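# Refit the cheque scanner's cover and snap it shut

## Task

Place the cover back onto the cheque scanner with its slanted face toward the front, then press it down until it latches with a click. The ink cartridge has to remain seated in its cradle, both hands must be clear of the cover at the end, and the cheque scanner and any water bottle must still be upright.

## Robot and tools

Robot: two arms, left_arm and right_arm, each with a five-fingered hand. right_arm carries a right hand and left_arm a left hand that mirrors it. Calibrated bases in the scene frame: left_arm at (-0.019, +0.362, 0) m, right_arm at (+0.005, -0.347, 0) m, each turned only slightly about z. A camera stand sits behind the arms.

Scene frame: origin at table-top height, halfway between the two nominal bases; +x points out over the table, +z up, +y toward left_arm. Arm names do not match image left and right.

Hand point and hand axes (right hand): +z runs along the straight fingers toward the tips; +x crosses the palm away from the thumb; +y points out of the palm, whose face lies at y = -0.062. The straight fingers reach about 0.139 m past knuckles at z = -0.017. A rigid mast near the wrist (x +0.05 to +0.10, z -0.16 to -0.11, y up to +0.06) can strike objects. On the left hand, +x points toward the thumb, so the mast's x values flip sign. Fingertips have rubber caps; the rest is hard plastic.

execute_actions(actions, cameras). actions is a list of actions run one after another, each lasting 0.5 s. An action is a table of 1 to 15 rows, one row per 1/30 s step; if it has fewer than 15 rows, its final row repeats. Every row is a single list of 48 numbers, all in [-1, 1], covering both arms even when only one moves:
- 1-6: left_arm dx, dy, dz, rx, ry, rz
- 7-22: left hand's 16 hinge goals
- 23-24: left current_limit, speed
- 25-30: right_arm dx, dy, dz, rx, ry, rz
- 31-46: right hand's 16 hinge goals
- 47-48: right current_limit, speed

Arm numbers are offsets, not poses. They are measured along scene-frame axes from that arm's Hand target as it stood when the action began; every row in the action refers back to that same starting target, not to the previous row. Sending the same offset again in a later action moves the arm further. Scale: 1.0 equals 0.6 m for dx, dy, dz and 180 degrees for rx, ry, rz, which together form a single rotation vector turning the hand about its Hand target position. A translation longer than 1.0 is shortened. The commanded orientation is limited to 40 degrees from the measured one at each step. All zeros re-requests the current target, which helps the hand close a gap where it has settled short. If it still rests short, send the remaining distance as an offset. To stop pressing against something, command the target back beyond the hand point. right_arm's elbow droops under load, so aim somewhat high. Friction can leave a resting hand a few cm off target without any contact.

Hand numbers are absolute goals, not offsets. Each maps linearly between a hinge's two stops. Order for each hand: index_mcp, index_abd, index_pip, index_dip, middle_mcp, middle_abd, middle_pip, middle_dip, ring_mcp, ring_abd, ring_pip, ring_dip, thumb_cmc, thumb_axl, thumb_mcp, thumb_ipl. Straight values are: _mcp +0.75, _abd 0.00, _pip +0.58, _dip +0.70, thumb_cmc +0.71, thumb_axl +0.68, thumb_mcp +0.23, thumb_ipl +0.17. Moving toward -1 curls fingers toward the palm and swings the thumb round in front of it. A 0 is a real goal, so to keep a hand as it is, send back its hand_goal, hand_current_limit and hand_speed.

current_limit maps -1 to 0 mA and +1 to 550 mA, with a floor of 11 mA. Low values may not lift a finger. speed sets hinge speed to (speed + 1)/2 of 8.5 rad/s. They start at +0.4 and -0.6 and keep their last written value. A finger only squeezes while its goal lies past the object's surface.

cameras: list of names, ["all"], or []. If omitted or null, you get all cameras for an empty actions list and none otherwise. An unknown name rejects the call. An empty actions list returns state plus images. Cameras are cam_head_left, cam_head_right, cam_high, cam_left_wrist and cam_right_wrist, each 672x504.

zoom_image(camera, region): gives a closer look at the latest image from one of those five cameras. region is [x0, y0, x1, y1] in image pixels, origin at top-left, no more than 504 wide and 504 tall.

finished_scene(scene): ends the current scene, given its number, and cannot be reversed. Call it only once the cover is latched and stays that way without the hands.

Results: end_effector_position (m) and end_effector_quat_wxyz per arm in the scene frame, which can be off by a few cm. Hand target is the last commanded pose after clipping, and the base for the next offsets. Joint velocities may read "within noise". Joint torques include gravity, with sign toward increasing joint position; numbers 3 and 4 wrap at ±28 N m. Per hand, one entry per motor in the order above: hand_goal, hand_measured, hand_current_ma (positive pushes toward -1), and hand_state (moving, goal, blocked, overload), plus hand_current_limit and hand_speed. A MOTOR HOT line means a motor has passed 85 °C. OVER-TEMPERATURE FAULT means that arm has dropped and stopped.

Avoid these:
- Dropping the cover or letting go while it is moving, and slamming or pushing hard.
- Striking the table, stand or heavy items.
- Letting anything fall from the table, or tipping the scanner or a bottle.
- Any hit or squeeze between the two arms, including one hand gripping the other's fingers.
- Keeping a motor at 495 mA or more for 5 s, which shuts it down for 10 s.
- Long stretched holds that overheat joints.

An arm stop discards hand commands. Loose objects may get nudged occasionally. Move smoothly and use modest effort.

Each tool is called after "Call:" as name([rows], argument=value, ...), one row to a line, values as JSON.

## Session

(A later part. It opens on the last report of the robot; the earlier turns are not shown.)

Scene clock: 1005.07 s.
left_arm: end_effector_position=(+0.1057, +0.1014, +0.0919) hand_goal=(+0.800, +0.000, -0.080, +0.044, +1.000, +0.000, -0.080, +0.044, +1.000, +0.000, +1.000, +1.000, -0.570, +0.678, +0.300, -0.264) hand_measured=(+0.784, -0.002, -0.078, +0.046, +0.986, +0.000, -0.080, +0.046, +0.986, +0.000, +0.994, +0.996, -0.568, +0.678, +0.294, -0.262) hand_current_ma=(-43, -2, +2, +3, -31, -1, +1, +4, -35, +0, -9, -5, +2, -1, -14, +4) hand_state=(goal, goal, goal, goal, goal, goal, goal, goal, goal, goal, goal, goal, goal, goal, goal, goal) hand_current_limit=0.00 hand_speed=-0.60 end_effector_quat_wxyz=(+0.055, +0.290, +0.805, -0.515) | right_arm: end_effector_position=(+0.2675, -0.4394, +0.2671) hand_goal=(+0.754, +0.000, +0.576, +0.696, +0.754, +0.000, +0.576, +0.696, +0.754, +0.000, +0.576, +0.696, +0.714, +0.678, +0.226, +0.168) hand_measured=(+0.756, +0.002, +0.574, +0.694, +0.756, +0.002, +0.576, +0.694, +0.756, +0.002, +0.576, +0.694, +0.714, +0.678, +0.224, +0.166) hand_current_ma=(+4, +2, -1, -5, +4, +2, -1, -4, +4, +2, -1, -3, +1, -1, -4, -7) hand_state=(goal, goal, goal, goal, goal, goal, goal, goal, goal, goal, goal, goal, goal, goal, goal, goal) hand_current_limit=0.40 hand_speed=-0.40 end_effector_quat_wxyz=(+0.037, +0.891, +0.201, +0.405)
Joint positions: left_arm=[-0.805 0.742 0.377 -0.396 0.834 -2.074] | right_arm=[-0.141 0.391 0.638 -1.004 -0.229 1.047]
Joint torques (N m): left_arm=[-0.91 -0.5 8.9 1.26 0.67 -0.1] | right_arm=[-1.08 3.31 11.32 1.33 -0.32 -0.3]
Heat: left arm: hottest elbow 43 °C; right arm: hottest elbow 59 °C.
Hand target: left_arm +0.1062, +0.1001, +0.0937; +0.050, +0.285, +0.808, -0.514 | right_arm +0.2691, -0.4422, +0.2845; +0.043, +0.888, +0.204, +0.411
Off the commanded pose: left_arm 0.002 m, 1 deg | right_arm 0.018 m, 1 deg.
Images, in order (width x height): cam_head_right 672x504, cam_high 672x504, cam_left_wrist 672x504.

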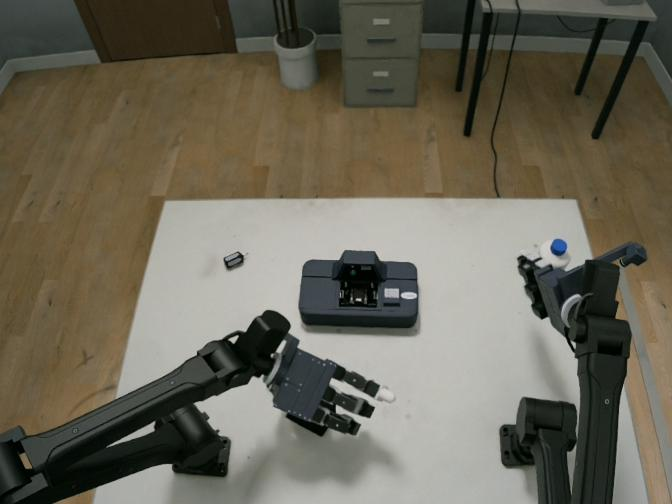

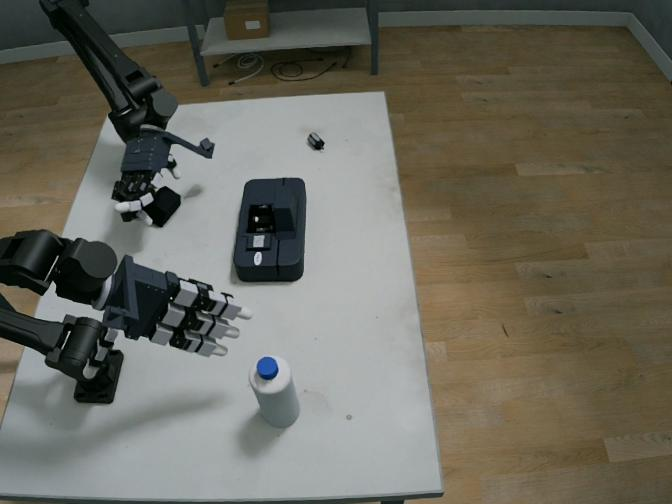

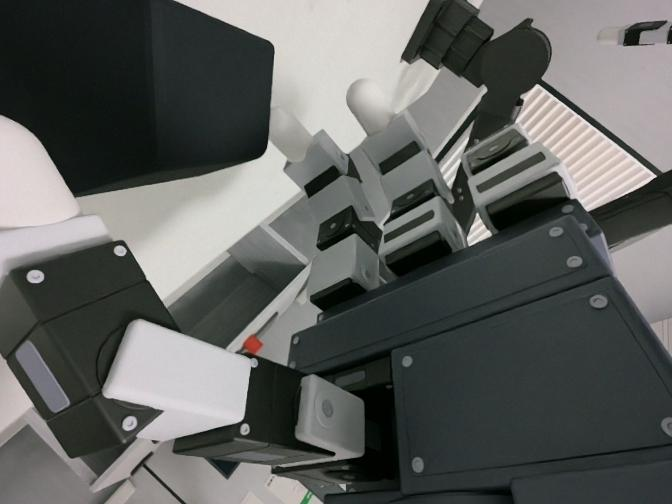

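Call:
execute_actions([
  [[0,0,0.13,0,0,0,0.8,0,-0.08,0.044,1.0,0,-0.08,0.044,1.0,0,1.0,1.0,-0.571,0.678,0.3,-0.265,0.2,-0.6,0,0,0,0,0,0,0.754,0,0.576,0.696,0.754,0,0.576,0.696,0.754,0,0.576,0.696,0.714,0.678,0.226,0.168,0.4,-0.4]],
  [[0.1,0.12,0.06,0,0,0,0.8,0,-0.08,0.044,1.0,0,-0.08,0.044,1.0,0,1.0,1.0,-0.571,0.678,0.3,-0.265,0.2,-0.6,0,0,0,0,0,0,0.754,0,0.576,0.696,0.754,0,0.576,0.696,0.754,0,0.576,0.696,0.714,0.678,0.226,0.168,0.4,-0.4]],
  [[0.12,0.12,0,0,0,0,0.8,0,-0.08,0.044,1.0,0,-0.08,0.044,1.0,0,1.0,1.0,-0.571,0.678,0.3,-0.265,0.2,-0.6,0,0,0,0,0,0,0.754,0,0.576,0.696,0.754,0,0.576,0.696,0.754,0,0.576,0.696,0.714,0.678,0.226,0.168,0.4,-0.4]],
], cameras=["cam_left_wrist", "cam_high", "cam_head_right"])

Call:
zoom_image(camera="cam_high", region=[110, 150, 220, 260])

Call:
zoom_image(camera="cam_head_right", region=[260, 350, 370, 460])

Scene clock: 1013.27 s.
left_arm: end_effector_position=(+0.2262, +0.2414, +0.1969) hand_goal=(+0.800, +0.000, -0.080, +0.044, +1.000, +0.000, -0.080, +0.044, +1.000, +0.000, +1.000, +1.000, -0.570, +0.678, +0.300, -0.264) hand_measured=(+0.788, +0.000, -0.078, +0.046, +0.988, +0.000, -0.080, +0.046, +0.986, +0.000, +0.994, +0.996, -0.568, +0.678, +0.296, -0.262) hand_current_ma=(-29, -1, +2, +3, -29, +0, +1, +4, -35, +0, -9, -5, +2, -1, -11, +3) hand_state=(goal, goal, goal, goal, goal, goal, goal, goal, goal, goal, goal, goal, goal, goal, goal, goal) hand_current_limit=0.20 hand_speed=-0.60 end_effector_quat_wxyz=(+0.057, +0.259, +0.824, -0.500) | right_arm: end_effector_position=(+0.2675, -0.4394, +0.2671) hand_goal=(+0.754, +0.000, +0.576, +0.696, +0.754, +0.000, +0.576, +0.696, +0.754, +0.000, +0.576, +0.696, +0.714, +0.678, +0.226, +0.168) hand_measured=(+0.756, +0.002, +0.574, +0.694, +0.756, +0.002, +0.576, +0.694, +0.756, +0.002, +0.576, +0.694, +0.714, +0.678, +0.224, +0.166) hand_current_ma=(+4, +2, -1, -5, +4, +2, -1, -4, +4, +2, -1, -3, +1, -1, -4, -7) hand_state=(goal, goal, goal, goal, goal, goal, goal, goal, goal, goal, goal, goal, goal, goal, goal, goal) hand_current_limit=0.40 hand_speed=-0.40 end_effector_quat_wxyz=(+0.037, +0.891, +0.201, +0.405)
Joint positions: left_arm=[-0.029 1.057 0.888 -1.656 1.037 -0.861] | right_arm=[-0.141 0.391 0.638 -1.004 -0.229 1.047]
Joint torques (N m): left_arm=[-0.03 -4.25 9.62 -0.9 1.21 0.08] | right_arm=[-1.03 3.37 11.32 1.33 -0.32 -0.3]
Heat: left arm: hottest elbow 44 °C; right arm: hottest elbow 59 °C.
Hand target: left_arm +0.2381, +0.2440, +0.2078; +0.050, +0.285, +0.808, -0.514 | right_arm +0.2691, -0.4422, +0.2845; +0.043, +0.888, +0.204, +0.411
Off the commanded pose: left_arm 0.016 m, 4 deg | right_arm 0.018 m, 1 deg.
Images, in order (width x height): cam_head_right 672x504, cam_high 672x504, cam_left_wrist 672x504.

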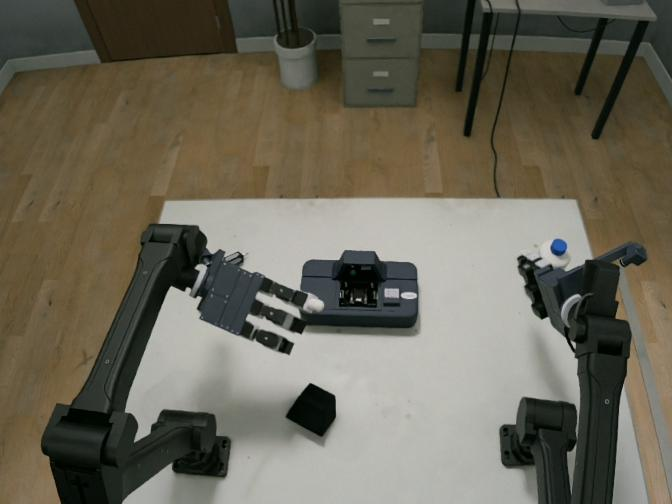

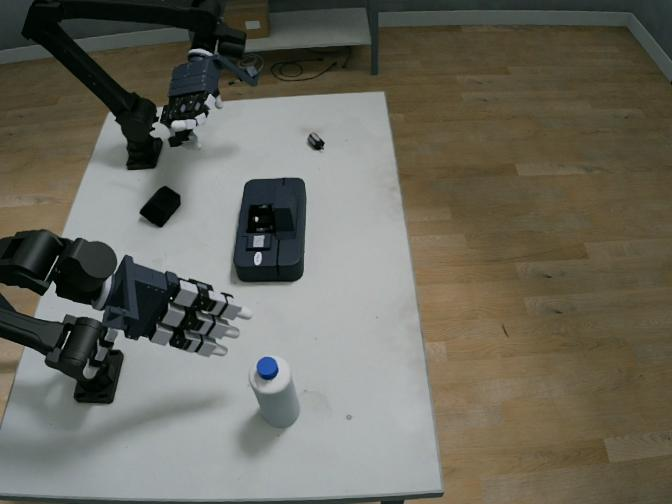

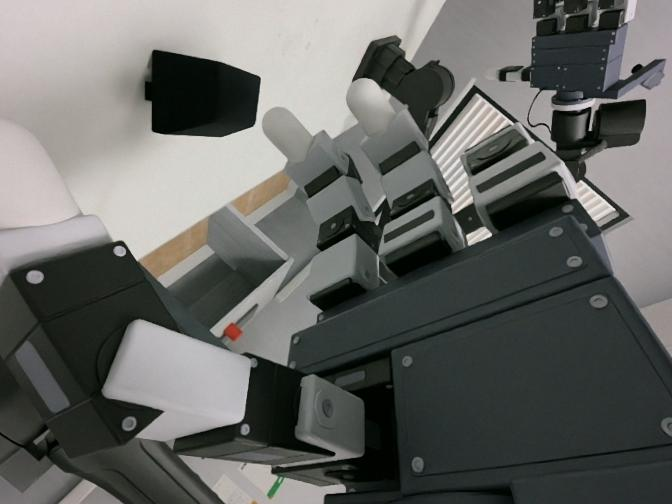

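Scaled by 4.582 from the camera's 672x504 image, which has a finer 960x720 frame.

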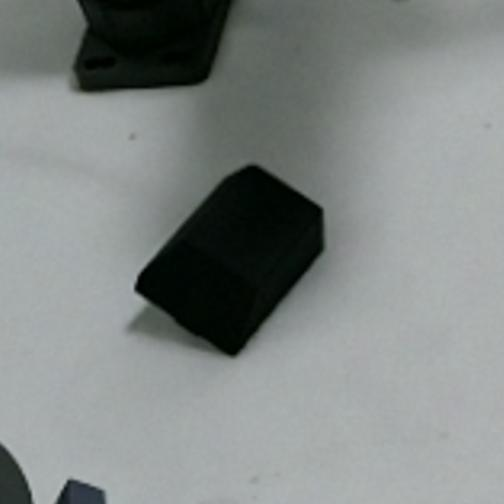

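Scaled by 4.582 from the camera's 672x504 image, which has a finer 960x720 frame.

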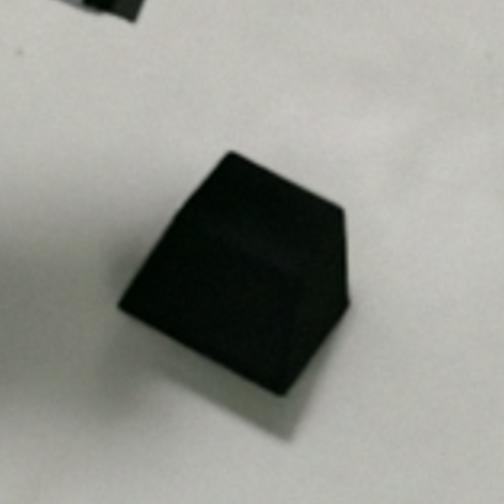

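Call:
execute_actions([
  [[-0.12,-0.11,-0.04,0,0,0,0.9,0,-0.1825,-0.058,0.9,0,-0.1825,-0.058,1.0,0,1.0,1.0,-0.571,0.678,0.3,-0.265,0.2,-0.6,0,0,0,0,0,0,0.754,0,0.576,0.696,0.754,0,0.576,0.696,0.754,0,0.576,0.696,0.714,0.678,0.226,0.168,0.4,-0.4]],
  [[-0.12,-0.11,-0.04,0,0,0,0.9,0,-0.1825,-0.058,0.9,0,-0.1825,-0.058,1.0,0,1.0,1.0,-0.571,0.678,0.3,-0.265,0.2,-0.6,0,0,0,0,0,0,0.754,0,0.576,0.696,0.754,0,0.576,0.696,0.754,0,0.576,0.696,0.714,0.678,0.226,0.168,0.4,-0.4]],
  [[0,0,-0.08,0,0,0,0.9,0,-0.1825,-0.058,0.9,0,-0.1825,-0.058,1.0,0,1.0,1.0,-0.571,0.678,0.3,-0.265,0.2,-0.6,0,0,0,0,0,0,0.754,0,0.576,0.696,0.754,0,0.576,0.696,0.754,0,0.576,0.696,0.714,0.678,0.226,0.168,0.4,-0.4]],
], cameras=["cam_left_wrist", "cam_high", "cam_head_right"])

Call:
zoom_image(camera="cam_high", region=[80, 120, 210, 250])

Call:
zoom_image(camera="cam_head_right", region=[250, 340, 370, 460])

Scene clock: 1040.93 s.
left_arm: end_effector_position=(+0.0946, +0.1143, +0.1091) hand_goal=(+0.900, +0.000, -0.182, -0.058, +0.900, +0.000, -0.182, -0.058, +1.000, +0.000, +1.000, +1.000, -0.570, +0.678, +0.300, -0.264) hand_measured=(+0.884, +0.000, -0.180, -0.056, +0.894, +0.000, -0.180, -0.056, +0.986, +0.000, +0.994, +0.996, -0.568, +0.678, +0.298, -0.262) hand_current_ma=(-37, +0, +1, +4, -11, +0, +1, +4, -35, +0, -9, -5, +3, -1, -4, +3) hand_state=(goal, goal, goal, goal, goal, goal, goal, goal, goal, goal, goal, goal, goal, goal, goal, goal) hand_current_limit=0.20 hand_speed=-0.60 end_effector_quat_wxyz=(+0.044, +0.285, +0.810, -0.511) | right_arm: end_effector_position=(+0.2675, -0.4394, +0.2671) hand_goal=(+0.754, +0.000, +0.576, +0.696, +0.754, +0.000, +0.576, +0.696, +0.754, +0.000, +0.576, +0.696, +0.714, +0.678, +0.226, +0.168) hand_measured=(+0.756, +0.002, +0.574, +0.694, +0.756, +0.002, +0.576, +0.694, +0.756, +0.002, +0.576, +0.694, +0.714, +0.678, +0.224, +0.166) hand_current_ma=(+4, +2, -1, -5, +4, +2, -1, -4, +4, +2, -1, -3, +1, -1, -4, -7) hand_state=(goal, goal, goal, goal, goal, goal, goal, goal, goal, goal, goal, goal, goal, goal, goal, goal) hand_current_limit=0.40 hand_speed=-0.40 end_effector_quat_wxyz=(+0.037, +0.891, +0.201, +0.405)
Joint positions: left_arm=[-0.797 0.661 0.407 -0.537 0.843 -2.071] | right_arm=[-0.141 0.391 0.638 -1.004 -0.229 1.047]
Joint torques (N m): left_arm=[-0.91 -2.08 7.94 2 0.54 -0.1] | right_arm=[-1.08 3.31 11.33 1.33 -0.32 -0.3]
Heat: left arm: hottest elbow 44 °C; right arm: hottest elbow 59 °C.
Hand target: left_arm +0.0943, +0.1120, +0.1118; +0.050, +0.285, +0.808, -0.514 | right_arm +0.2691, -0.4422, +0.2845; +0.043, +0.888, +0.204, +0.411
Off the commanded pose: left_arm 0.004 m, 1 deg | right_arm 0.018 m, 1 deg.
Images, in order (width x height): cam_head_right 672x504, cam_high 672x504, cam_left_wrist 672x504.

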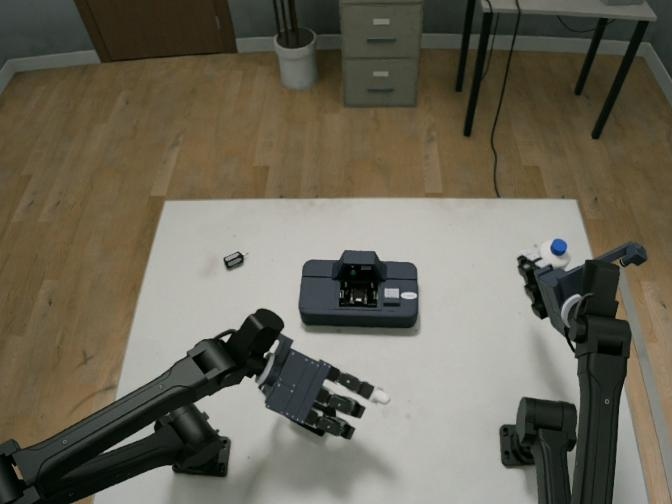

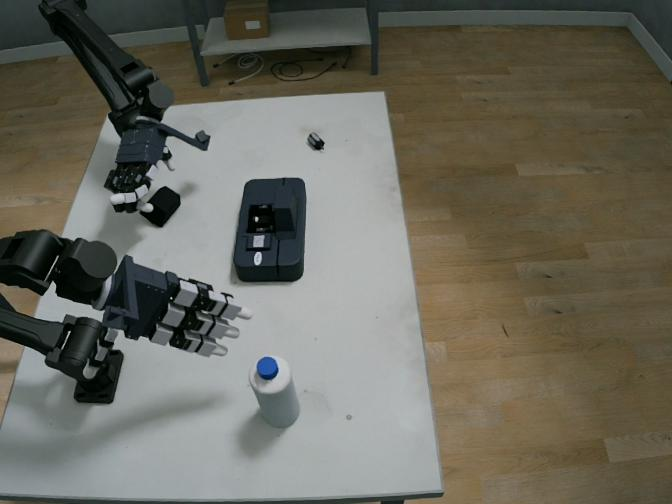

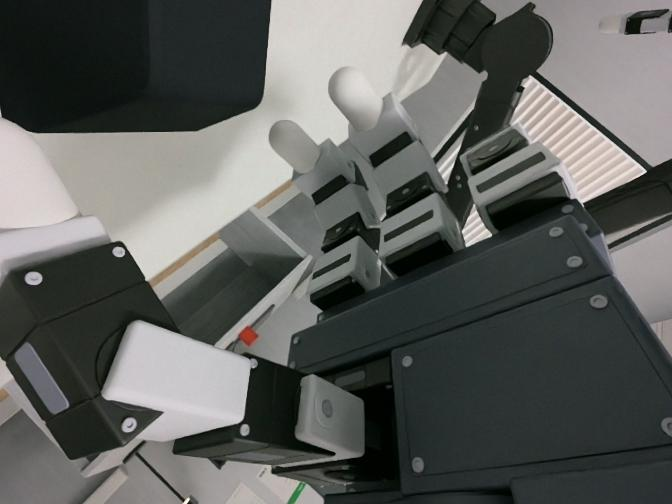

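Scaled by 3.877 from the camera's 672x504 image, which has a finer 960x720 frame.

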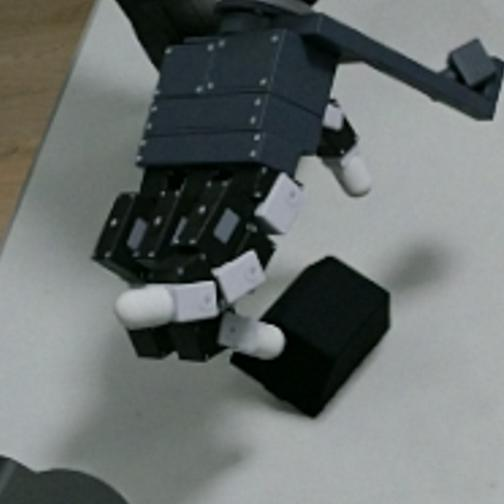

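Scaled by 4.200 from the camera's 672x504 image, which has a finer 960x720 frame.

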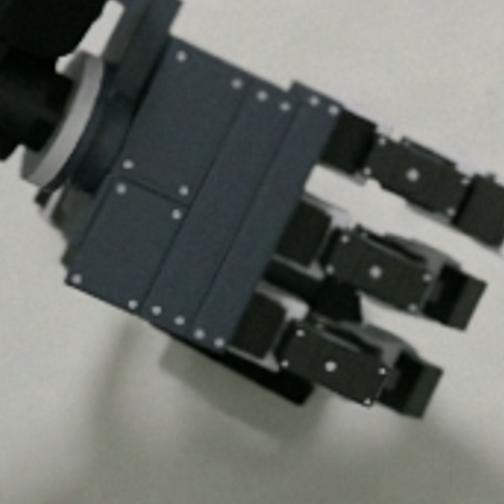

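Call:
zoom_image(camera="cam_left_wrist", region=[0, 0, 400, 240])

Scaled by 1.260 from the camera's 672x504 image, which has a finer 960x720 frame.

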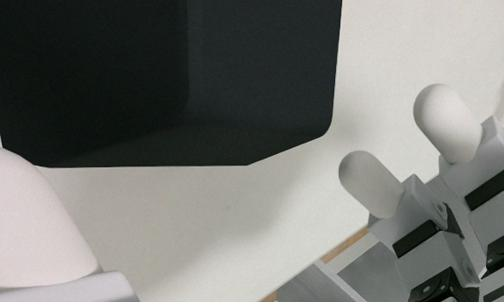

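Call:
execute_actions([
  [[0,0,-0.079,0,0,0,0.9,0,-0.1825,-0.058,0.9,0,-0.1825,-0.058,1.0,0,1.0,1.0,-0.571,0.678,0.3,-0.265,0.2,-0.6,0,0,0,0,0,0,0.754,0,0.576,0.696,0.754,0,0.576,0.696,0.754,0,0.576,0.696,0.714,0.678,0.226,0.168,0.4,-0.4]],
], cameras=["cam_left_wrist", "cam_high", "cam_head_right"])

Call:
zoom_image(camera="cam_high", region=[80, 120, 210, 250])

Call:
zoom_image(camera="cam_head_right", region=[250, 340, 370, 460])

Call:
zoom_image(camera="cam_left_wrist", region=[0, 0, 400, 240])

Scene clock: 1081.70 s.
left_arm: end_effector_position=(+0.0941, +0.1152, +0.0643) hand_goal=(+0.900, +0.000, -0.182, -0.058, +0.900, +0.000, -0.182, -0.058, +1.000, +0.000, +1.000, +1.000, -0.570, +0.678, +0.300, -0.264) hand_measured=(+0.884, +0.000, -0.180, -0.056, +0.894, +0.000, -0.180, -0.056, +0.986, +0.000, +0.994, +0.996, -0.568, +0.678, +0.298, -0.262) hand_current_ma=(-37, +0, +1, +4, -11, +0, +1, +4, -35, +0, -9, -5, +3, -1, -4, +3) hand_state=(goal, goal, goal, goal, goal, goal, goal, goal, goal, goal, goal, goal, goal, goal, goal, goal) hand_current_limit=0.20 hand_speed=-0.60 end_effector_quat_wxyz=(+0.051, +0.286, +0.808, -0.513) | right_arm: end_effector_position=(+0.2675, -0.4394, +0.2671) hand_goal=(+0.754, +0.000, +0.576, +0.696, +0.754, +0.000, +0.576, +0.696, +0.754, +0.000, +0.576, +0.696, +0.714, +0.678, +0.226, +0.168) hand_measured=(+0.756, +0.002, +0.574, +0.694, +0.756, +0.002, +0.576, +0.694, +0.756, +0.002, +0.576, +0.694, +0.714, +0.678, +0.224, +0.166) hand_current_ma=(+4, +2, -1, -5, +4, +2, -1, -4, +4, +2, -1, -3, +1, -1, -4, -7) hand_state=(goal, goal, goal, goal, goal, goal, goal, goal, goal, goal, goal, goal, goal, goal, goal, goal) hand_current_limit=0.40 hand_speed=-0.40 end_effector_quat_wxyz=(+0.037, +0.891, +0.201, +0.405)
Joint positions: left_arm=[-0.8 0.719 0.294 -0.349 0.837 -2.075] | right_arm=[-0.141 0.391 0.638 -1.004 -0.229 1.047]
Joint torques (N m): left_arm=[-1.03 0.5 8.03 1.72 0.52 -0.1] | right_arm=[-1.03 3.37 11.32 1.35 -0.32 -0.3]
Heat: left arm: hottest elbow 43 °C; right arm: hottest elbow 59 °C.
Hand target: left_arm +0.0943, +0.1120, +0.0644; +0.050, +0.285, +0.808, -0.514 | right_arm +0.2691, -0.4422, +0.2845; +0.043, +0.888, +0.204, +0.411
Off the commanded pose: left_arm 0.003 m, 0 deg | right_arm 0.018 m, 1 deg.
Images, in order (width x height): cam_head_right 672x504, cam_high 672x504, cam_left_wrist 672x504.

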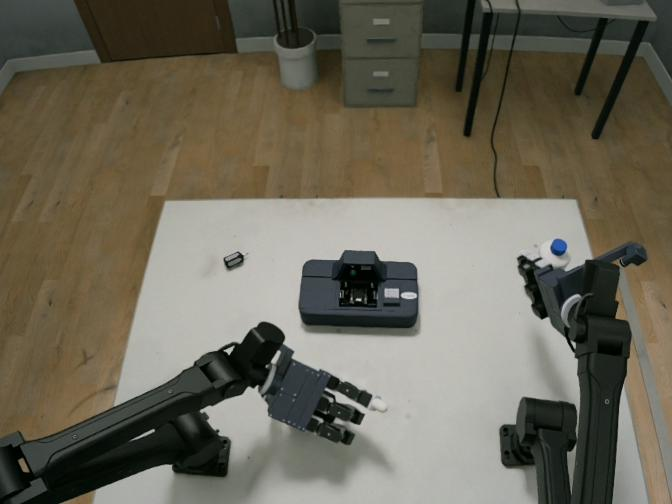

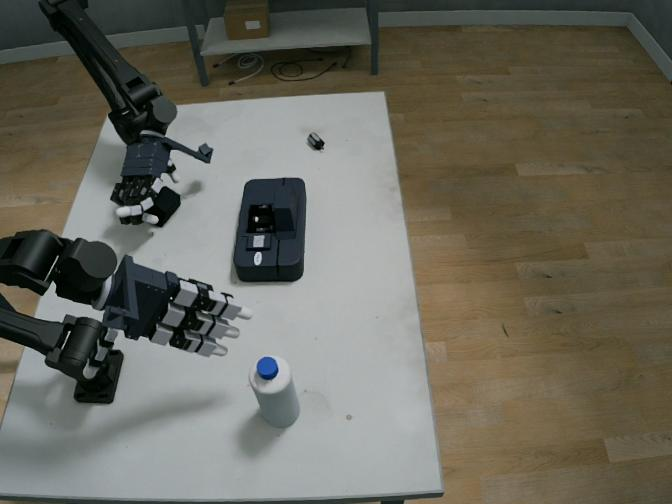

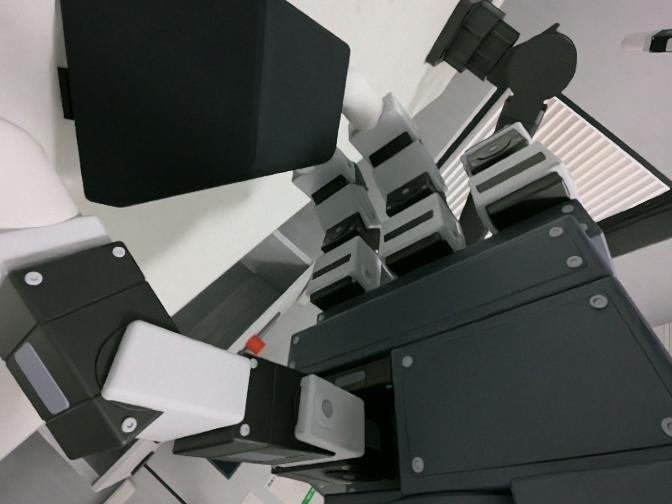

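Scaled by 3.877 from the camera's 672x504 image, which has a finer 960x720 frame.

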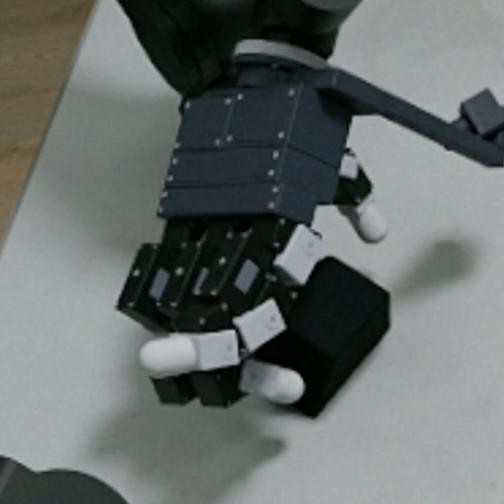

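Scaled by 4.200 from the camera's 672x504 image, which has a finer 960x720 frame.

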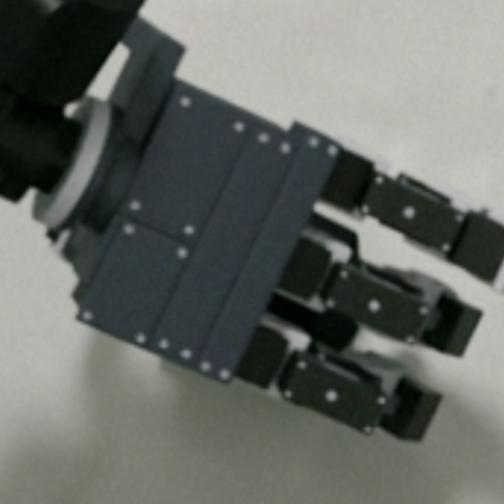

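Scaled by 1.260 from the camera's 672x504 image, which has a finer 960x720 frame.

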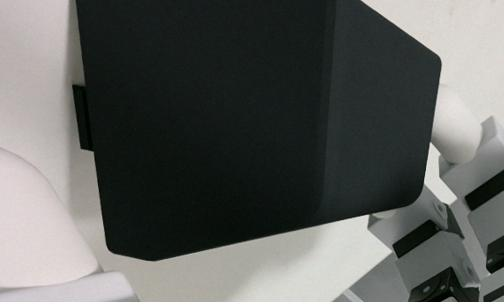

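Call:
execute_actions([
  [[0.0135,-0.007,0.0167,0,0,0,0.9,0,-0.1825,-0.058,0.9,0,-0.1825,-0.058,1.0,0,1.0,1.0,-0.571,0.678,0.3,-0.265,0.2,-0.6,0,0,0,0,0,0,0.754,0,0.576,0.696,0.754,0,0.576,0.696,0.754,0,0.576,0.696,0.714,0.678,0.226,0.168,0.4,-0.4]],
  [[0,0,0,0,0,0,0.74,0,-0.1825,-0.058,0.72,0,-0.1825,-0.058,1.0,0,1.0,1.0,-0.571,0.678,0.17,-0.265,0.0,-0.8,0,0,0,0,0,0,0.754,0,0.576,0.696,0.754,0,0.576,0.696,0.754,0,0.576,0.696,0.714,0.678,0.226,0.168,0.4,-0.4]],
  [[0,0,0,0,0,0,0.7,0,-0.1825,-0.058,0.66,0,-0.1825,-0.058,1.0,0,1.0,1.0,-0.571,0.678,0.12,-0.265,0.0,-0.8,0,0,0,0,0,0,0.754,0,0.576,0.696,0.754,0,0.576,0.696,0.754,0,0.576,0.696,0.714,0.678,0.226,0.168,0.4,-0.4]],
], cameras=["cam_left_wrist", "cam_high", "cam_head_right"])

Call:
zoom_image(camera="cam_left_wrist", region=[0, 0, 400, 240])

Scene clock: 1092.73 s.
left_arm: end_effector_position=(+0.0915, +0.1164, +0.0590) hand_goal=(+0.700, +0.000, -0.182, -0.058, +0.660, +0.000, -0.182, -0.058, +1.000, +0.000, +1.000, +1.000, -0.570, +0.678, +0.120, -0.264) hand_measured=(+0.718, +0.000, -0.174, -0.056, +0.682, +0.000, -0.172, -0.054, +0.986, +0.000, +0.994, +0.996, -0.564, +0.680, +0.162, -0.254) hand_current_ma=(+45, +0, +15, +4, +62, +0, +20, +5, -35, +0, -9, -5, +12, +2, +175, +26) hand_state=(goal, goal, goal, goal, blocked, goal, goal, goal, goal, goal, goal, goal, goal, goal, blocked, goal) hand_current_limit=0.00 hand_speed=-0.80 end_effector_quat_wxyz=(+0.039, +0.282, +0.812, -0.510) | right_arm: end_effector_position=(+0.2675, -0.4394, +0.2671) hand_goal=(+0.754, +0.000, +0.576, +0.696, +0.754, +0.000, +0.576, +0.696, +0.754, +0.000, +0.576, +0.696, +0.714, +0.678, +0.226, +0.168) hand_measured=(+0.756, +0.002, +0.574, +0.694, +0.756, +0.002, +0.576, +0.694, +0.756, +0.002, +0.576, +0.694, +0.714, +0.678, +0.224, +0.166) hand_current_ma=(+4, +2, -1, -5, +4, +2, -1, -4, +4, +2, -1, -3, +1, -1, -4, -7) hand_state=(goal, goal, goal, goal, goal, goal, goal, goal, goal, goal, goal, goal, goal, goal, goal, goal) hand_current_limit=0.40 hand_speed=-0.40 end_effector_quat_wxyz=(+0.037, +0.891, +0.201, +0.405)
Joint positions: left_arm=[-0.8 0.742 0.295 -0.353 0.843 -2.075] | right_arm=[-0.141 0.391 0.638 -1.004 -0.229 1.047]
Joint torques (N m): left_arm=[-0.03 -0.26 10.58 0.95 0.7 0.09] | right_arm=[-1.08 3.25 11.32 1.33 -0.32 -0.29]
Heat: left arm: hottest elbow 43 °C; right arm: hottest elbow 59 °C.
Hand target: left_arm +0.1023, +0.1079, +0.0743; +0.050, +0.285, +0.808, -0.514 | right_arm +0.2691, -0.4422, +0.2845; +0.043, +0.888, +0.204, +0.411
Off the commanded pose: left_arm 0.021 m, 1 deg | right_arm 0.018 m, 1 deg.
Images, in order (width x height): cam_head_right 672x504, cam_high 672x504, cam_left_wrist 672x504.

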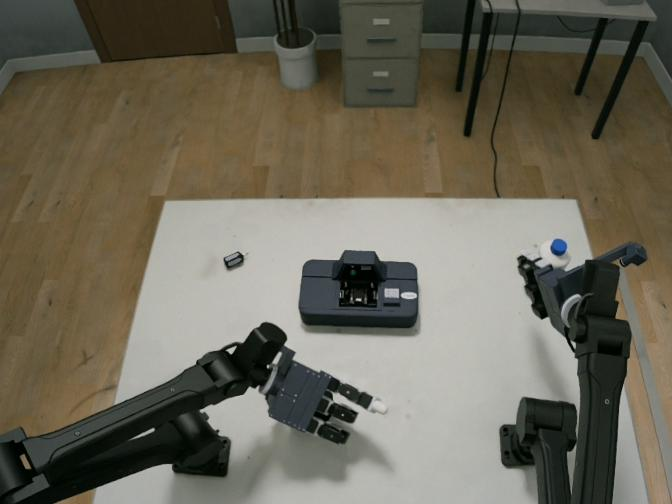

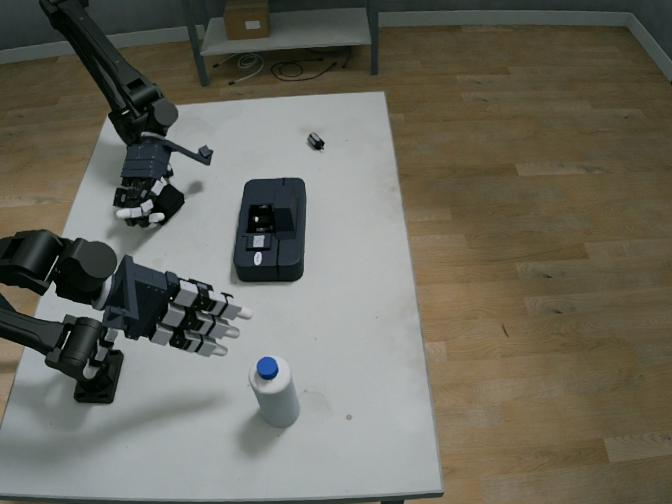

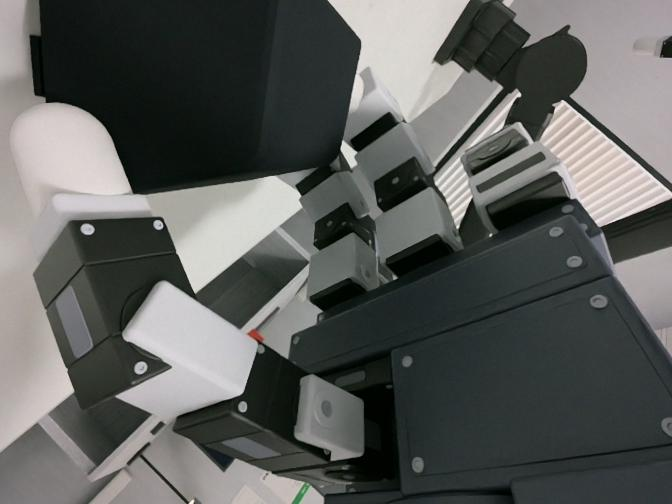

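Scaled by 1.260 from the camera's 672x504 image, which has a finer 960x720 frame.

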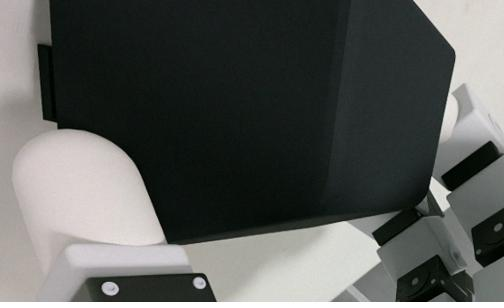

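Call:
execute_actions([
  [[0,0,0,0,0,0,0.85,0,-0.1825,-0.058,0.85,0,-0.1825,-0.058,1.0,0,1.0,1.0,-0.571,0.678,0.3,-0.265,0.2,-0.6,0,0,0,0,0,0,0.754,0,0.576,0.696,0.754,0,0.576,0.696,0.754,0,0.576,0.696,0.714,0.678,0.226,0.168,0.4,-0.4]],
  [[0,0,0.03,0,0,0,0.85,0,-0.1825,-0.058,0.85,0,-0.1825,-0.058,1.0,0,1.0,1.0,-0.571,0.678,0.3,-0.265,0.2,-0.6,0,0,0,0,0,0,0.754,0,0.576,0.696,0.754,0,0.576,0.696,0.754,0,0.576,0.696,0.714,0.678,0.226,0.168,0.4,-0.4]],
], cameras=["cam_left_wrist", "cam_head_right"])

Call:
zoom_image(camera="cam_left_wrist", region=[0, 0, 400, 240])

Scene clock: 1098.40 s.
left_arm: end_effector_position=(+0.0913, +0.1166, +0.0712) hand_goal=(+0.850, +0.000, -0.182, -0.058, +0.850, +0.000, -0.182, -0.058, +1.000, +0.000, +1.000, +1.000, -0.570, +0.678, +0.300, -0.264) hand_measured=(+0.834, +0.000, -0.180, -0.056, +0.834, +0.000, -0.180, -0.054, +0.986, +0.000, +0.994, +0.996, -0.564, +0.680, +0.294, -0.262) hand_current_ma=(-42, +0, +3, +4, -37, +0, +3, +5, -35, +0, -9, -5, +12, +2, -14, +4) hand_state=(goal, goal, goal, goal, goal, goal, goal, goal, goal, goal, goal, goal, goal, goal, goal, goal) hand_current_limit=0.20 hand_speed=-0.60 end_effector_quat_wxyz=(+0.031, +0.279, +0.816, -0.506) | right_arm: end_effector_position=(+0.2675, -0.4394, +0.2671) hand_goal=(+0.754, +0.000, +0.576, +0.696, +0.754, +0.000, +0.576, +0.696, +0.754, +0.000, +0.576, +0.696, +0.714, +0.678, +0.226, +0.168) hand_measured=(+0.756, +0.002, +0.574, +0.694, +0.756, +0.002, +0.576, +0.694, +0.756, +0.002, +0.576, +0.694, +0.714, +0.678, +0.224, +0.166) hand_current_ma=(+4, +2, -1, -5, +4, +2, -1, -4, +4, +2, -1, -3, +1, -1, -4, -7) hand_state=(goal, goal, goal, goal, goal, goal, goal, goal, goal, goal, goal, goal, goal, goal, goal, goal) hand_current_limit=0.40 hand_speed=-0.40 end_effector_quat_wxyz=(+0.037, +0.891, +0.201, +0.405)
Joint positions: left_arm=[-0.8 0.73 0.333 -0.424 0.843 -2.075] | right_arm=[-0.141 0.391 0.638 -1.004 -0.229 1.047]
Joint torques (N m): left_arm=[-0.91 -1.73 10.85 0.9 0.71 0.07] | right_arm=[-1.14 3.37 11.34 1.33 -0.32 -0.3]
Heat: left arm: hottest elbow 43 °C; right arm: hottest elbow 59 °C.
Hand target: left_arm +0.1024, +0.1078, +0.0924; +0.050, +0.285, +0.808, -0.514 | right_arm +0.2691, -0.4422, +0.2845; +0.043, +0.888, +0.204, +0.411
Off the commanded pose: left_arm 0.025 m, 3 deg | right_arm 0.018 m, 1 deg.
Images, in order (width x height): cam_head_right 672x504, cam_left_wrist 672x504.

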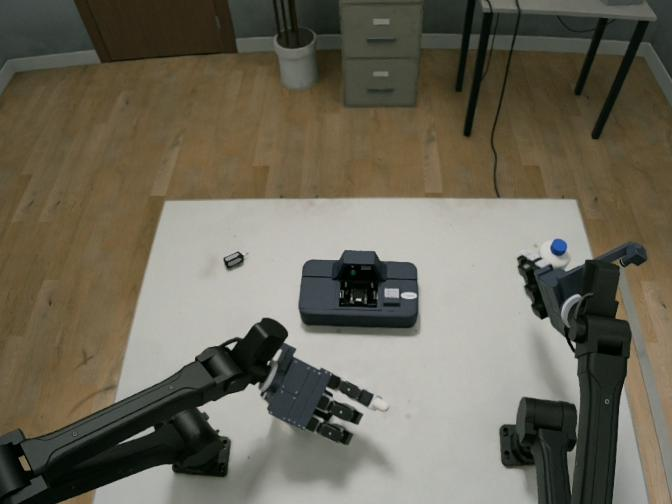

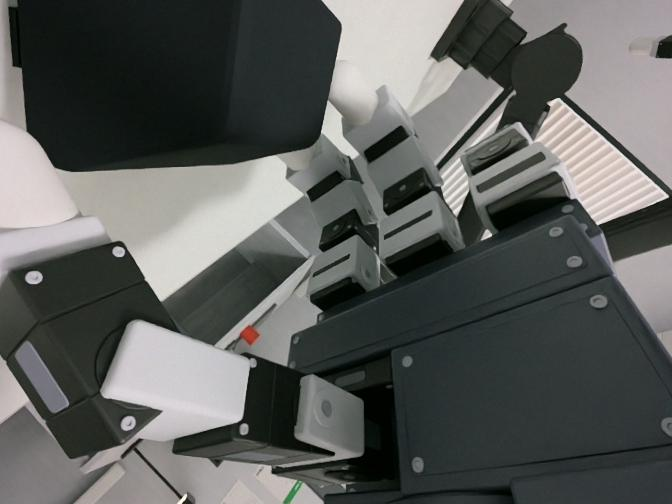

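Scaled by 1.260 from the camera's 672x504 image, which has a finer 960x720 frame.

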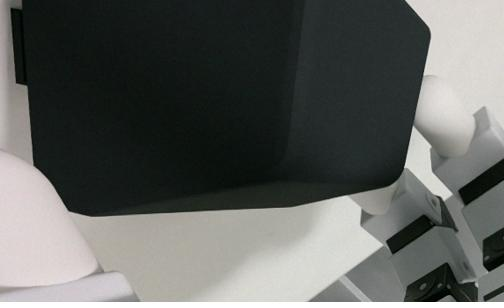

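Call:
execute_actions([
  [[0.018,-0.012,-0.015,0,0,0,0.85,0,-0.1825,-0.058,0.85,0,-0.1825,-0.058,1.0,0,1.0,1.0,-0.571,0.678,0.3,-0.265,0.2,-0.6,0,0,0,0,0,0,0.754,0,0.576,0.696,0.754,0,0.576,0.696,0.754,0,0.576,0.696,0.714,0.678,0.226,0.168,0.4,-0.4]],
], cameras=["cam_left_wrist"])

Call:
zoom_image(camera="cam_left_wrist", region=[0, 0, 400, 240])

Scene clock: 1105.87 s.
left_arm: end_effector_position=(+0.0984, +0.1141, +0.0657) hand_goal=(+0.850, +0.000, -0.182, -0.058, +0.850, +0.000, -0.182, -0.058, +1.000, +0.000, +1.000, +1.000, -0.570, +0.678, +0.300, -0.264) hand_measured=(+0.834, +0.000, -0.180, -0.056, +0.836, +0.000, -0.180, -0.054, +0.986, +0.000, +0.994, +0.996, -0.564, +0.680, +0.294, -0.262) hand_current_ma=(-42, +0, +3, +4, -36, +0, +3, +5, -35, +0, -9, -5, +12, +2, -14, +4) hand_state=(goal, goal, goal, goal, goal, goal, goal, goal, goal, goal, goal, goal, goal, goal, goal, goal) hand_current_limit=0.20 hand_speed=-0.60 end_effector_quat_wxyz=(+0.030, +0.276, +0.817, -0.505) | right_arm: end_effector_position=(+0.2675, -0.4394, +0.2671) hand_goal=(+0.754, +0.000, +0.576, +0.696, +0.754, +0.000, +0.576, +0.696, +0.754, +0.000, +0.576, +0.696, +0.714, +0.678, +0.226, +0.168) hand_measured=(+0.756, +0.002, +0.574, +0.694, +0.756, +0.002, +0.576, +0.694, +0.756, +0.002, +0.576, +0.694, +0.714, +0.678, +0.224, +0.166) hand_current_ma=(+4, +2, -1, -5, +4, +2, -1, -4, +4, +2, -1, -3, +1, -1, -4, -7) hand_state=(goal, goal, goal, goal, goal, goal, goal, goal, goal, goal, goal, goal, goal, goal, goal, goal) hand_current_limit=0.40 hand_speed=-0.40 end_effector_quat_wxyz=(+0.037, +0.891, +0.201, +0.405)
Joint positions: left_arm=[-0.783 0.777 0.336 -0.393 0.852 -2.064] | right_arm=[-0.141 0.391 0.638 -1.004 -0.229 1.047]
Joint torques (N m): left_arm=[-0.32 -0.26 10.59 1.69 0.8 0.13] | right_arm=[-1.03 3.31 11.33 1.33 -0.32 -0.29]
Heat: left arm: hottest elbow 44 °C; right arm: hottest elbow 60 °C.
Hand target: left_arm +0.1132, +0.1006, +0.0834; +0.050, +0.285, +0.808, -0.514 | right_arm +0.2691, -0.4422, +0.2845; +0.043, +0.888, +0.204, +0.411
Off the commanded pose: left_arm 0.027 m, 3 deg | right_arm 0.018 m, 1 deg.
Images, in order (width x height): cam_left_wrist 672x504.

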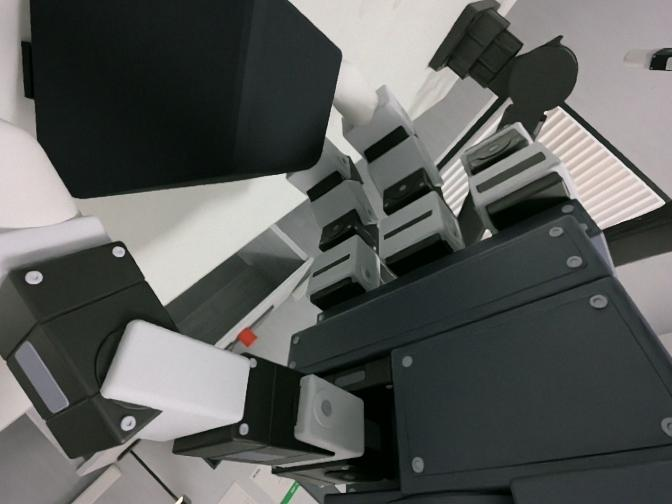

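Scaled by 1.260 from the camera's 672x504 image, which has a finer 960x720 frame.

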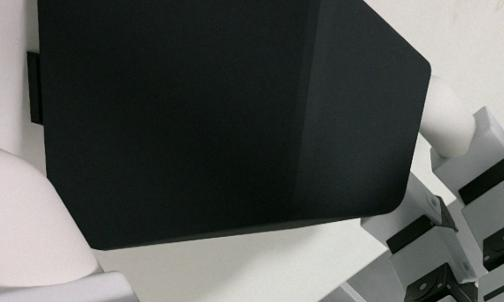

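Call:
execute_actions(actions=[])

Scene clock: 1132.43 s.
left_arm: end_effector_position=(+0.0984, +0.1141, +0.0657) hand_goal=(+0.850, +0.000, -0.182, -0.058, +0.850, +0.000, -0.182, -0.058, +1.000, +0.000, +1.000, +1.000, -0.570, +0.678, +0.300, -0.264) hand_measured=(+0.834, +0.000, -0.180, -0.056, +0.836, +0.000, -0.180, -0.054, +0.986, +0.000, +0.994, +0.996, -0.564, +0.680, +0.294, -0.262) hand_current_ma=(-42, +0, +3, +4, -36, +0, +3, +5, -35, +0, -9, -5, +12, +2, -14, +4) hand_state=(goal, goal, goal, goal, goal, goal, goal, goal, goal, goal, goal, goal, goal, goal, goal, goal) hand_current_limit=0.20 hand_speed=-0.60 end_effector_quat_wxyz=(+0.030, +0.276, +0.817, -0.505) | right_arm: end_effector_position=(+0.2675, -0.4394, +0.2671) hand_goal=(+0.754, +0.000, +0.576, +0.696, +0.754, +0.000, +0.576, +0.696, +0.754, +0.000, +0.576, +0.696, +0.714, +0.678, +0.226, +0.168) hand_measured=(+0.756, +0.002, +0.574, +0.694, +0.756, +0.002, +0.576, +0.694, +0.756, +0.002, +0.576, +0.694, +0.714, +0.678, +0.224, +0.166) hand_current_ma=(+4, +2, -1, -5, +4, +2, -1, -4, +4, +2, -1, -3, +1, -1, -4, -7) hand_state=(goal, goal, goal, goal, goal, goal, goal, goal, goal, goal, goal, goal, goal, goal, goal, goal) hand_current_limit=0.40 hand_speed=-0.40 end_effector_quat_wxyz=(+0.037, +0.891, +0.201, +0.405)
Joint positions: left_arm=[-0.783 0.777 0.336 -0.393 0.852 -2.064] | right_arm=[-0.141 0.391 0.638 -1.004 -0.229 1.047]
Joint velocities: within noise
Joint torques (N m): left_arm=[-0.26 -0.26 10.58 1.7 0.86 0.14] | right_arm=[-1.03 3.37 11.32 1.32 -0.32 -0.3]
Heat: left arm: hottest elbow 48 °C; right arm: hottest elbow 60 °C.
Hand target: left_arm +0.1132, +0.1006, +0.0834; +0.050, +0.285, +0.808, -0.514 | right_arm +0.2691, -0.4422, +0.2845; +0.043, +0.888, +0.204, +0.411
Off the commanded pose: left_arm 0.027 m, 3 deg | right_arm 0.018 m, 1 deg.

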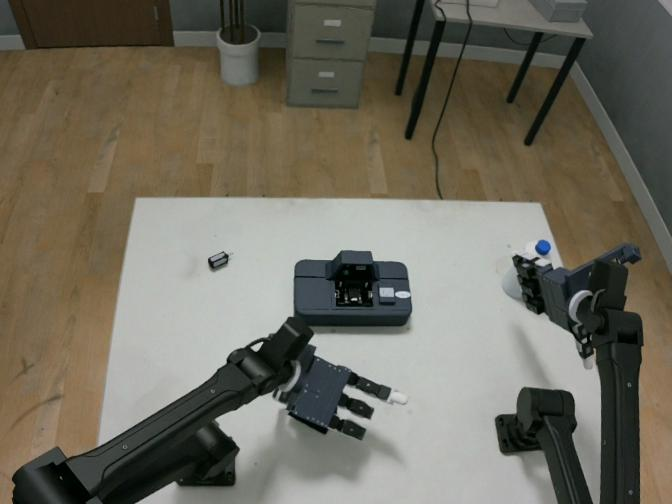

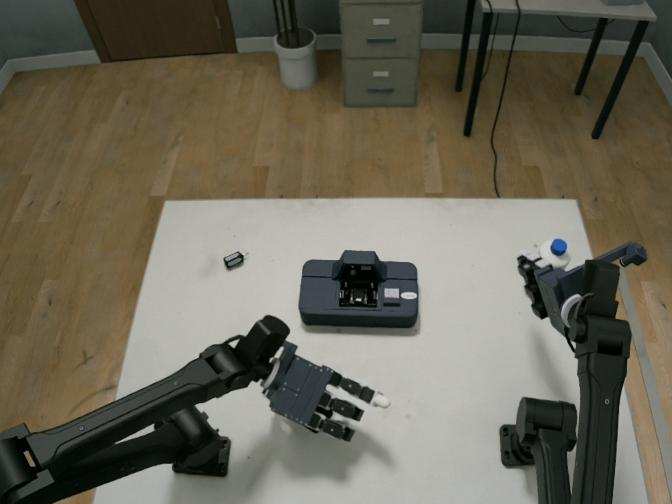

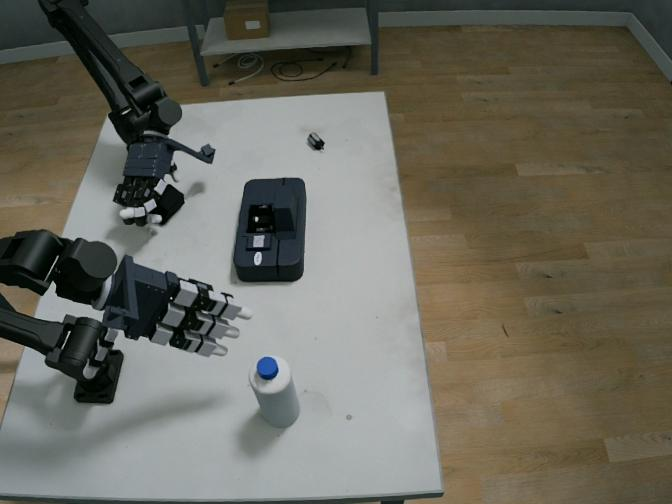

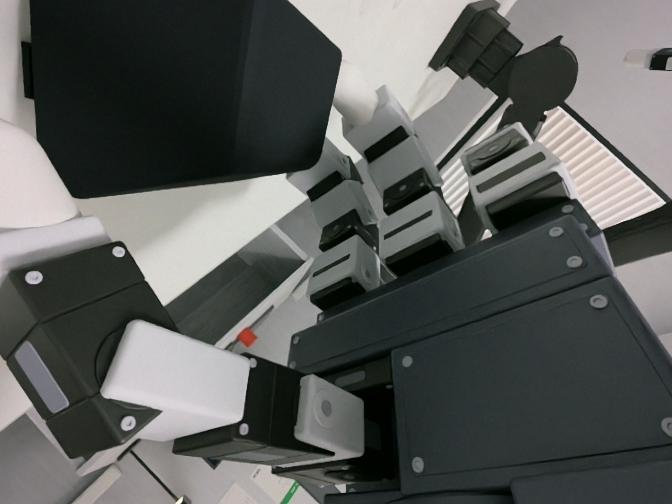

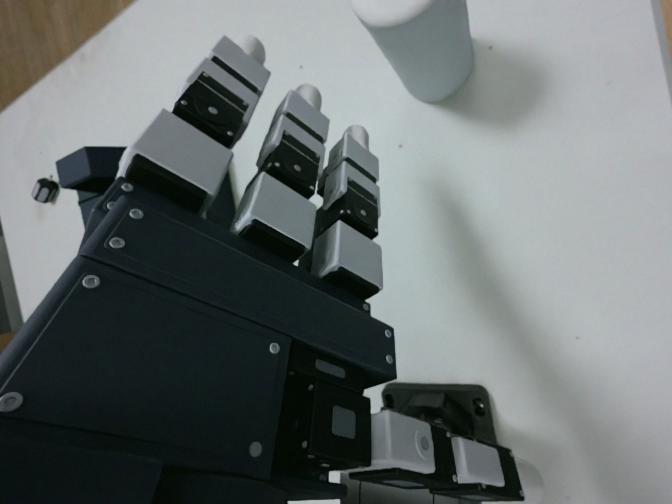

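Call:
execute_actions([
  [[0,0,0,0,0,0,0.70,0,-0.1825,-0.058,0.66,0,-0.1825,-0.058,1,0,1,1,-0.571,0.678,0.15,-0.265,0.0,-0.8,0,0,0,0,0,0,0.754,0,0.576,0.696,0.754,0,0.576,0.696,0.754,0,0.576,0.696,0.714,0.678,0.226,0.168,0.4,-0.4]],
], cameras=["cam_left_wrist"])

Call:
zoom_image(camera="cam_left_wrist", region=[0, 0, 400, 240])

Scene clock: 1137.30 s.
left_arm: end_effector_position=(+0.0985, +0.1139, +0.0658) hand_goal=(+0.700, +0.000, -0.182, -0.058, +0.660, +0.000, -0.182, -0.058, +1.000, +0.000, +1.000, +1.000, -0.570, +0.678, +0.150, -0.264) hand_measured=(+0.698, +0.000, -0.180, -0.056, +0.672, +0.000, -0.176, -0.054, +0.986, +0.000, +0.994, +0.996, -0.564, +0.680, +0.162, -0.260) hand_current_ma=(-2, +0, +3, +4, +25, +0, +10, +5, -35, +0, -9, -5, +13, +2, +36, +7) hand_state=(goal, goal, goal, goal, goal, goal, goal, goal, goal, goal, goal, goal, goal, goal, goal, goal) hand_current_limit=0.00 hand_speed=-0.80 end_effector_quat_wxyz=(+0.030, +0.276, +0.817, -0.506) | right_arm: end_effector_position=(+0.2675, -0.4394, +0.2671) hand_goal=(+0.754, +0.000, +0.576, +0.696, +0.754, +0.000, +0.576, +0.696, +0.754, +0.000, +0.576, +0.696, +0.714, +0.678, +0.226, +0.168) hand_measured=(+0.756, +0.002, +0.574, +0.694, +0.756, +0.002, +0.576, +0.694, +0.756, +0.002, +0.576, +0.694, +0.714, +0.678, +0.224, +0.166) hand_current_ma=(+4, +2, -1, -5, +4, +2, -1, -4, +4, +2, -1, -3, +1, -1, -4, -7) hand_state=(goal, goal, goal, goal, goal, goal, goal, goal, goal, goal, goal, goal, goal, goal, goal, goal) hand_current_limit=0.40 hand_speed=-0.40 end_effector_quat_wxyz=(+0.037, +0.891, +0.201, +0.405)
Joint positions: left_arm=[-0.783 0.777 0.336 -0.392 0.853 -2.064] | right_arm=[-0.141 0.391 0.638 -1.004 -0.229 1.047]
Joint torques (N m): left_arm=[-0.97 -0.21 10.67 1.77 0.79 0.19] | right_arm=[-1.08 3.37 11.33 1.33 -0.32 -0.29]
Heat: left arm: hottest elbow 49 °C; right arm: hottest elbow 60 °C.
Hand target: left_arm +0.1132, +0.1006, +0.0833; +0.050, +0.285, +0.808, -0.514 | right_arm +0.2691, -0.4422, +0.2845; +0.043, +0.888, +0.204, +0.411
Off the commanded pose: left_arm 0.027 m, 3 deg | right_arm 0.018 m, 1 deg.
Images, in order (width x height): cam_left_wrist 672x504.

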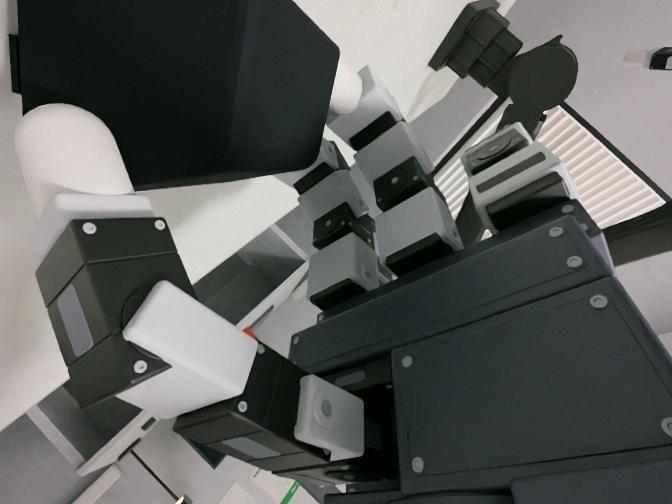

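Scaled by 1.260 from the camera's 672x504 image, which has a finer 960x720 frame.

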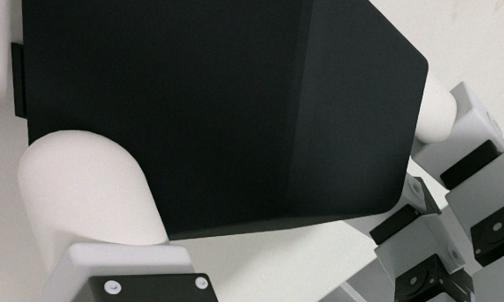

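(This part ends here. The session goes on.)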